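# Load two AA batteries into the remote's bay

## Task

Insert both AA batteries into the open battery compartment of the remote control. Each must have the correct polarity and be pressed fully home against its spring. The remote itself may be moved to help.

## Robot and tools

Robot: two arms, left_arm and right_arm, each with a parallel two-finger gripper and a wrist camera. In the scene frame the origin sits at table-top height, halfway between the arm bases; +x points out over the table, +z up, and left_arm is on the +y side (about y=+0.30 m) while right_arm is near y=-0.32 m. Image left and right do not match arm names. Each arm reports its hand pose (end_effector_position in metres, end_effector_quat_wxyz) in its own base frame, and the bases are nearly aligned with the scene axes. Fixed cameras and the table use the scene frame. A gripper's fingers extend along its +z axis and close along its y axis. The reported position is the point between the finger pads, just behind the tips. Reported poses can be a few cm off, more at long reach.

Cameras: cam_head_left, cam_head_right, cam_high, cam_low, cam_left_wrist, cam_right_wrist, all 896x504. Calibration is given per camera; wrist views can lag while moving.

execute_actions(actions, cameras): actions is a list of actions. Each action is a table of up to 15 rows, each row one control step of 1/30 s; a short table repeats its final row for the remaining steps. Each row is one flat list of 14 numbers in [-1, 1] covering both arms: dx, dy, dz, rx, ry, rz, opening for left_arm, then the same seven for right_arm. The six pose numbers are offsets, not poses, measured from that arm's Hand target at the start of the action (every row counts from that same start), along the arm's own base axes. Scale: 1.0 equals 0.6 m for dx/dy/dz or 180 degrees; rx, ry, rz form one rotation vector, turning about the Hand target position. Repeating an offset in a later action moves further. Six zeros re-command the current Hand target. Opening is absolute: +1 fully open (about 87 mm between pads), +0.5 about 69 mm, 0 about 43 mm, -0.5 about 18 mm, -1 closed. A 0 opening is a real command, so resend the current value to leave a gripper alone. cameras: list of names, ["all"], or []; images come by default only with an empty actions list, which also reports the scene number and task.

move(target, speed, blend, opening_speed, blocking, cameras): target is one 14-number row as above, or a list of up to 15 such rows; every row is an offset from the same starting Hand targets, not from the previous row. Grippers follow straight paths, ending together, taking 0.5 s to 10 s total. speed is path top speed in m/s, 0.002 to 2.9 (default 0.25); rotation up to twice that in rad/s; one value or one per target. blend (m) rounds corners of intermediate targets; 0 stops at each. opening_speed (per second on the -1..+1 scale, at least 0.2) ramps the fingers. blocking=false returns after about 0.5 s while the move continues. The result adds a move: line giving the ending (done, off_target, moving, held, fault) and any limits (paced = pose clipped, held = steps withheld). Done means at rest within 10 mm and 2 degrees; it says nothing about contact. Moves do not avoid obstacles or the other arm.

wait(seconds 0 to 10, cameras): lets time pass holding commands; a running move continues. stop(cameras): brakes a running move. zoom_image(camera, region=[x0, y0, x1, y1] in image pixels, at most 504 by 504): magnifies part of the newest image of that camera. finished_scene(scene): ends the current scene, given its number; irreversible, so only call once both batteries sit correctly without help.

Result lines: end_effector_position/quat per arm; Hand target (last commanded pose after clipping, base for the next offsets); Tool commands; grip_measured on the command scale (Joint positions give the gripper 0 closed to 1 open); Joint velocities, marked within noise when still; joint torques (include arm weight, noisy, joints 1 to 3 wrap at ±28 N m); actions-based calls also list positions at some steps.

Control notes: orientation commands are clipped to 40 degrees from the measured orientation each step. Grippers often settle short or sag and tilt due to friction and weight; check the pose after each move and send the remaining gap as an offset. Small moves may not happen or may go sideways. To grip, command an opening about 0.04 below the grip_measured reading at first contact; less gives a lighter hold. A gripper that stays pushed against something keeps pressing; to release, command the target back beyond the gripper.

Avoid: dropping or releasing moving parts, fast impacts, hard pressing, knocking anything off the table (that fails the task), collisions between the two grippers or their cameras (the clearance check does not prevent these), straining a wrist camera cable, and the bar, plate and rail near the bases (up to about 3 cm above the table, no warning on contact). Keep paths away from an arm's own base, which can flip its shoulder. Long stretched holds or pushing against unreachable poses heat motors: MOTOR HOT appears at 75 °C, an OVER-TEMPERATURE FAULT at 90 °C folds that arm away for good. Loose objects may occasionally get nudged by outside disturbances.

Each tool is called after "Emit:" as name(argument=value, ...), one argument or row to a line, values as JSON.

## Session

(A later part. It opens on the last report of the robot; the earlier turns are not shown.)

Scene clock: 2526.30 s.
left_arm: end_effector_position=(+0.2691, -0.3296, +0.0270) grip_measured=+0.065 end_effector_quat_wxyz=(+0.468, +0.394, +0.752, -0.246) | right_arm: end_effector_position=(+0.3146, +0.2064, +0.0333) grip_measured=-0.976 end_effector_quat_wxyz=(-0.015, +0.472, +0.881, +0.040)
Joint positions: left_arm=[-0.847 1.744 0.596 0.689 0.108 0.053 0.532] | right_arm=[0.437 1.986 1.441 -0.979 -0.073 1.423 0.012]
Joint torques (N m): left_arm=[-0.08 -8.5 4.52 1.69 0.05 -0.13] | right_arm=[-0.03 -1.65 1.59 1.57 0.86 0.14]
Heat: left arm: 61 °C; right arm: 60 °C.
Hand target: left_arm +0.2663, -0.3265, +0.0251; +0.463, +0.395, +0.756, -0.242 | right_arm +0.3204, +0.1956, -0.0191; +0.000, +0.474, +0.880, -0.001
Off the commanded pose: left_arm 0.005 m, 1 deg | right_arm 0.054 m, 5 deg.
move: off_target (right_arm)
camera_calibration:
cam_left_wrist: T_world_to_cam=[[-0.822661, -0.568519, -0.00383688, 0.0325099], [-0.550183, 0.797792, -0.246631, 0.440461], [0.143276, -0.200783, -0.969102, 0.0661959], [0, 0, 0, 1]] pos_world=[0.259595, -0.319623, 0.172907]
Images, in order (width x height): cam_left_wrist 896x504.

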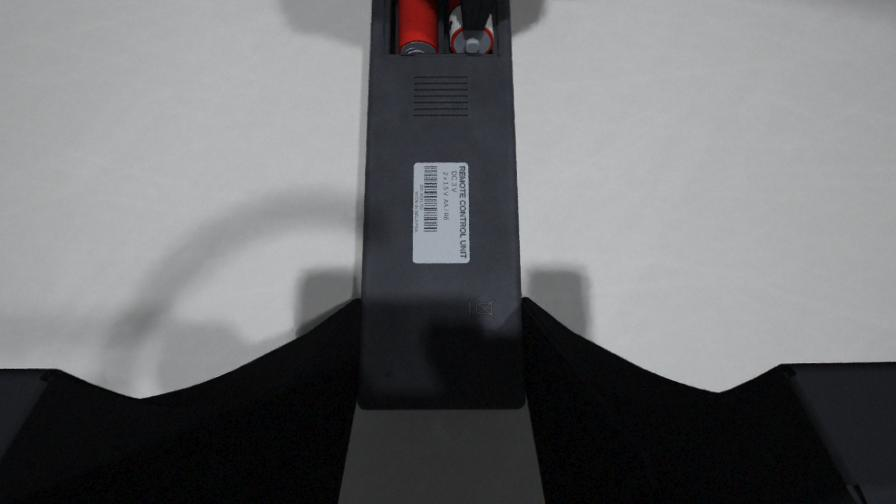

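Emit:
move(
  target=[0,0,0,0,0,0,0.0, 0.0145,-0.0223,0,0,0,0,-1],
  speed=0.04,
  cameras=["cam_left_wrist"],
)

Emit:
zoom_image(
  camera="cam_left_wrist",
  region=[350, 0, 550, 110],
)

Scene clock: 2539.77 s.
left_arm: end_effector_position=(+0.2693, -0.3295, +0.0270) grip_measured=+0.065 end_effector_quat_wxyz=(+0.468, +0.394, +0.752, -0.245) | right_arm: end_effector_position=(+0.3208, +0.2023, +0.0251) grip_measured=-0.975 end_effector_quat_wxyz=(-0.025, +0.468, +0.882, +0.049)
Joint positions: left_arm=[-0.847 1.744 0.596 0.689 0.106 0.053 0.532] | right_arm=[0.408 2.012 1.438 -0.951 -0.101 1.386 0.012]
Joint torques (N m): left_arm=[0.27 -8.49 4.42 1.73 0.03 -0.13] | right_arm=[-1.11 -2.88 3.59 1.22 1.13 0.06]
Heat: left arm: 61 °C; right arm: 56 °C.
Hand target: left_arm +0.2663, -0.3265, +0.0251; +0.463, +0.395, +0.756, -0.242 | right_arm +0.3291, +0.1823, -0.0191; +0.000, +0.474, +0.881, -0.001
Off the commanded pose: left_arm 0.005 m, 1 deg | right_arm 0.049 m, 6 deg.
move: off_target (right_arm)
camera_calibration:
cam_left_wrist: T_world_to_cam=[[-0.821878, -0.569645, -0.00452458, 0.0322318], [-0.551142, 0.79714, -0.246598, 0.440606], [0.14408, -0.20018, -0.969107, 0.0661524], [0, 0, 0, 1]] pos_world=[0.259796, -0.319621, 0.172907]
Images, in order (width x height): cam_left_wrist 896x504.

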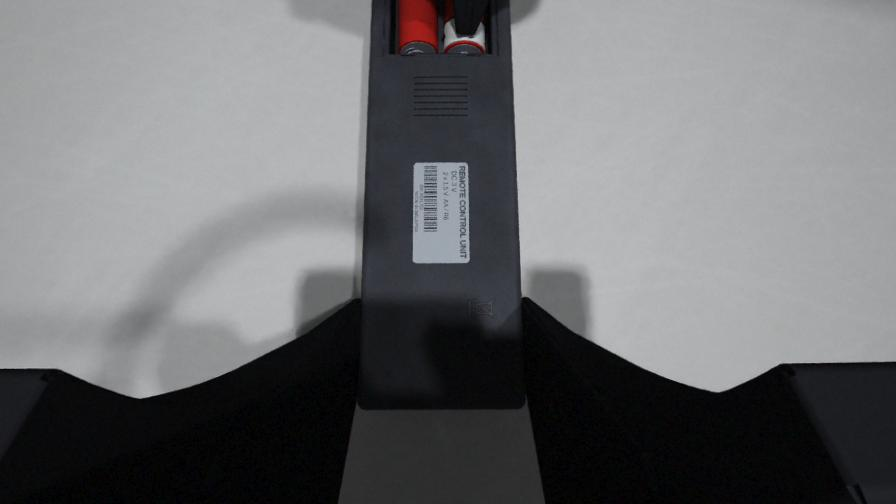

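Scaled by 2.520.

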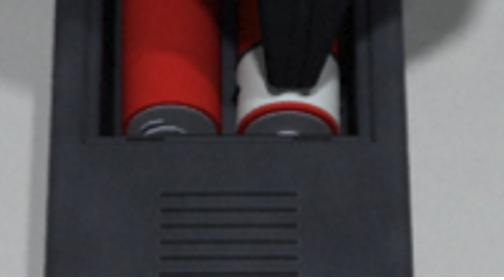

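Emit:
move(
  target=[
    [0,0,0,0,0,0,0.0, -0.012,0.03,0.085,0,0,0,-1],
    [0,0,0,0,0,0,0.0, -0.012,0.03,0.17,0,0,0,-1],
  ],
  speed=0.1,
  blend=[0.01, 0],
  cameras=["cam_left_wrist", "cam_right_wrist", "cam_low"],
)

Emit:
zoom_image(
  camera="cam_left_wrist",
  region=[350, 0, 550, 110],
)

Emit:
zoom_image(
  camera="cam_right_wrist",
  region=[330, 100, 530, 300],
)

Emit:
zoom_image(
  camera="cam_low",
  region=[400, 220, 520, 280],
)

Scene clock: 2545.90 s.
left_arm: end_effector_position=(+0.2694, -0.3294, +0.0270) grip_measured=+0.065 end_effector_quat_wxyz=(+0.468, +0.394, +0.752, -0.245) | right_arm: end_effector_position=(+0.3187, +0.1982, +0.0705) grip_measured=-0.975 end_effector_quat_wxyz=(-0.013, +0.471, +0.882, -0.008)
Joint positions: left_arm=[-0.847 1.744 0.596 0.689 0.106 0.053 0.532] | right_arm=[0.441 2.025 1.659 -1.234 -0.012 1.422 0.012]
Joint torques (N m): left_arm=[-0.18 -8.46 4.33 1.79 0.01 -0.11] | right_arm=[0.54 -12.07 9.1 0.23 0.22 0.25]
Heat: left arm: 61 °C; right arm: 55 °C.
Hand target: left_arm +0.2663, -0.3265, +0.0251; +0.463, +0.395, +0.755, -0.242 | right_arm +0.3219, +0.2003, +0.0830; +0.000, +0.474, +0.881, +0.000
Off the commanded pose: left_arm 0.005 m, 1 deg | right_arm 0.013 m, 2 deg.
move: off_target (right_arm)
camera_calibration:
cam_left_wrist: T_world_to_cam=[[-0.821671, -0.569942, -0.00472112, 0.0321746], [-0.551397, 0.796978, -0.246551, 0.440532], [0.144283, -0.199981, -0.969118, 0.0661853], [0, 0, 0, 1]] pos_world=[0.259796, -0.319521, 0.172907]
cam_right_wrist: T_world_to_cam=[[-0.836554, -0.546589, 0.0376646, 0.369883], [-0.325794, 0.551542, 0.767893, -0.0363396], [-0.440495, 0.630113, -0.63947, 0.201909], [0, 0, 0, 1]] pos_world=[0.386528, 0.0949917, 0.143088]
Images, in order (width x height): cam_low 896x504, cam_left_wrist 896x504, cam_right_wrist 896x504.

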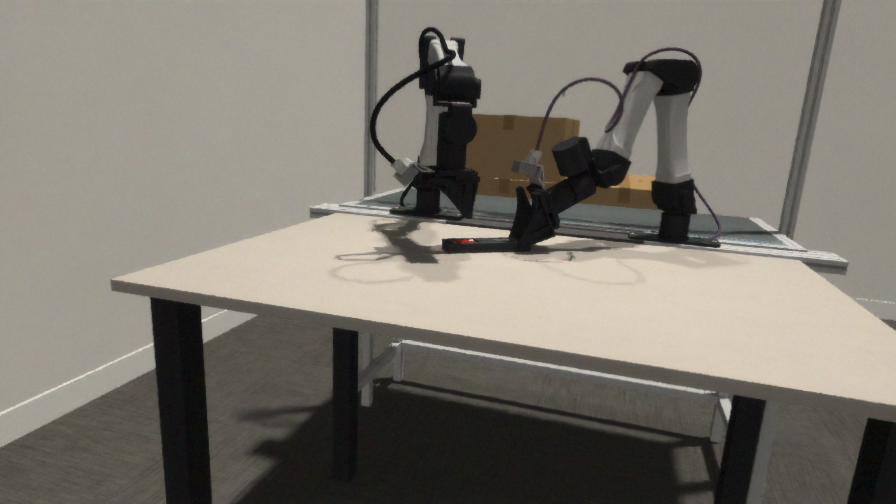

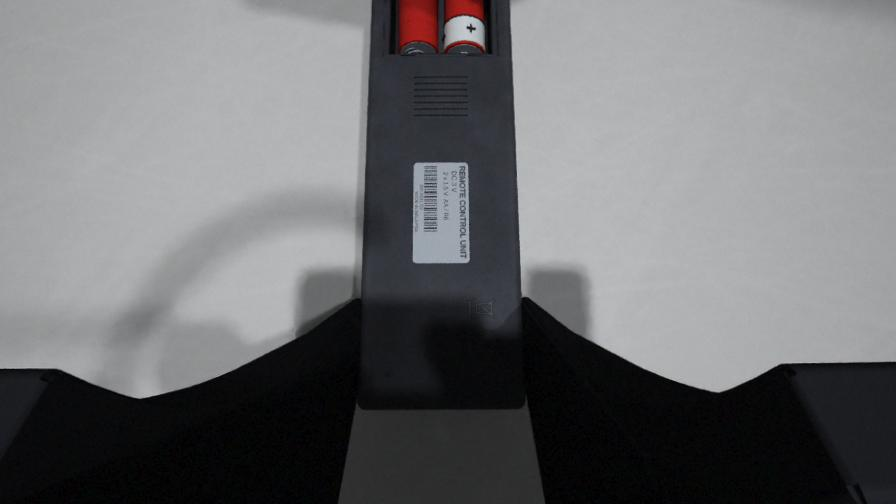

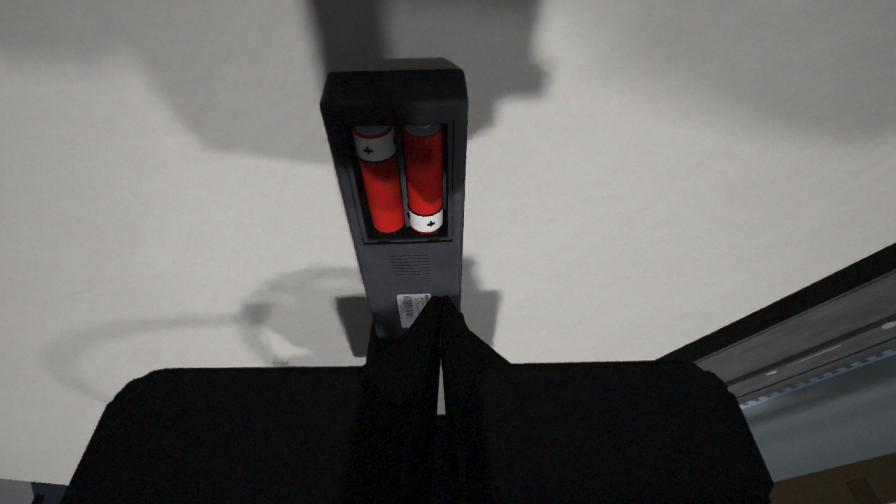

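Scaled by 2.520.

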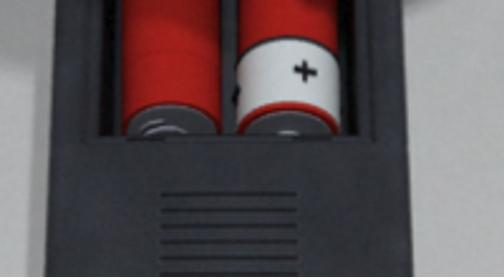

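Scaled by 2.520.

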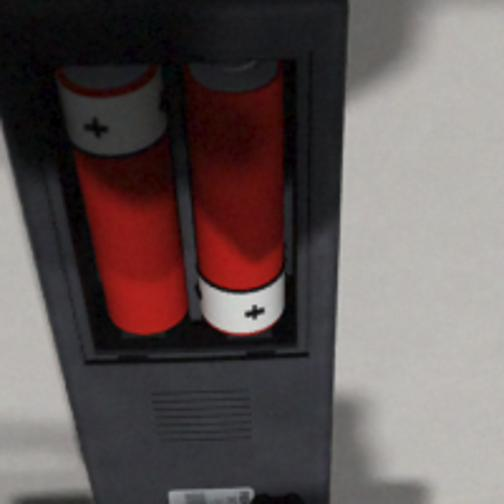

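Scaled by 4.200.

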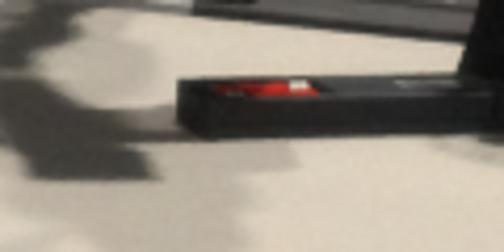

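Emit:
move(
  target=[
    [0,0,0,0,0,0,0.4, 0,0,0.02,0,0,0,-1],
    [-0.045,0.07,0.03,0,0,0,0.4, -0.05,-0.02,0.08,0,0,0,-1],
  ],
  speed=0.1,
  opening_speed=0.6,
  cameras=["cam_head_left"],
)

Scene clock: 2551.40 s.
left_arm: end_effector_position=(+0.2403, -0.2892, +0.0423) grip_measured=+0.400 end_effector_quat_wxyz=(+0.463, +0.393, +0.756, -0.244) | right_arm: end_effector_position=(+0.2979, +0.1899, +0.1255) grip_measured=-0.975 end_effector_quat_wxyz=(-0.005, +0.472, +0.882, +0.003)
Joint positions: left_arm=[-0.826 1.499 0.44 0.586 0.124 0.056 0.7] | right_arm=[0.445 1.898 1.701 -1.375 -0.011 1.428 0.012]
Joint torques (N m): left_arm=[0.87 -7.69 4.4 1.85 0.14 0.01] | right_arm=[0.69 -11.36 6.05 0.3 0.21 0.26]
Heat: left arm: 61 °C; right arm: 56 °C.
Hand target: left_arm +0.2394, -0.2845, +0.0431; +0.463, +0.395, +0.756, -0.242 | right_arm +0.2920, +0.1882, +0.1309; +0.000, +0.474, +0.880, -0.001
Off the commanded pose: left_arm 0.005 m, 0 deg | right_arm 0.008 m, 1 deg.
move: done
Images, in order (width x height): cam_head_left 896x504.

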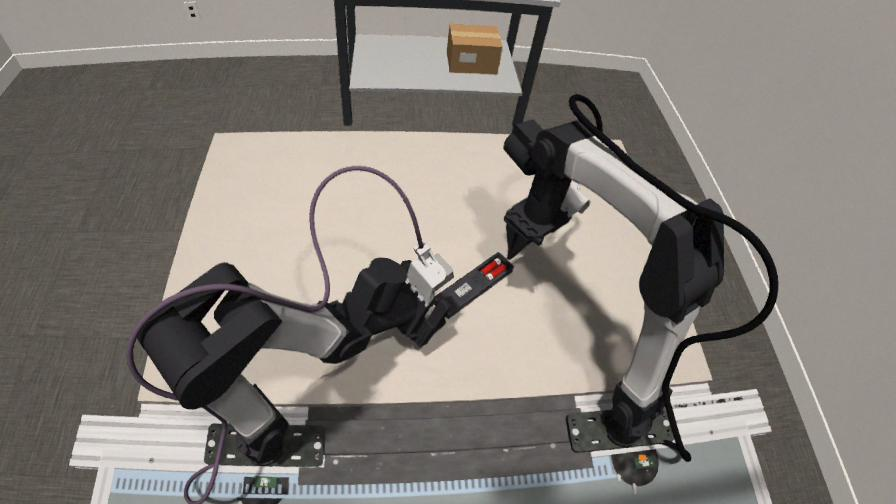

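Emit:
finished_scene(
  scene=1,
)

The scene is finished: the task was done.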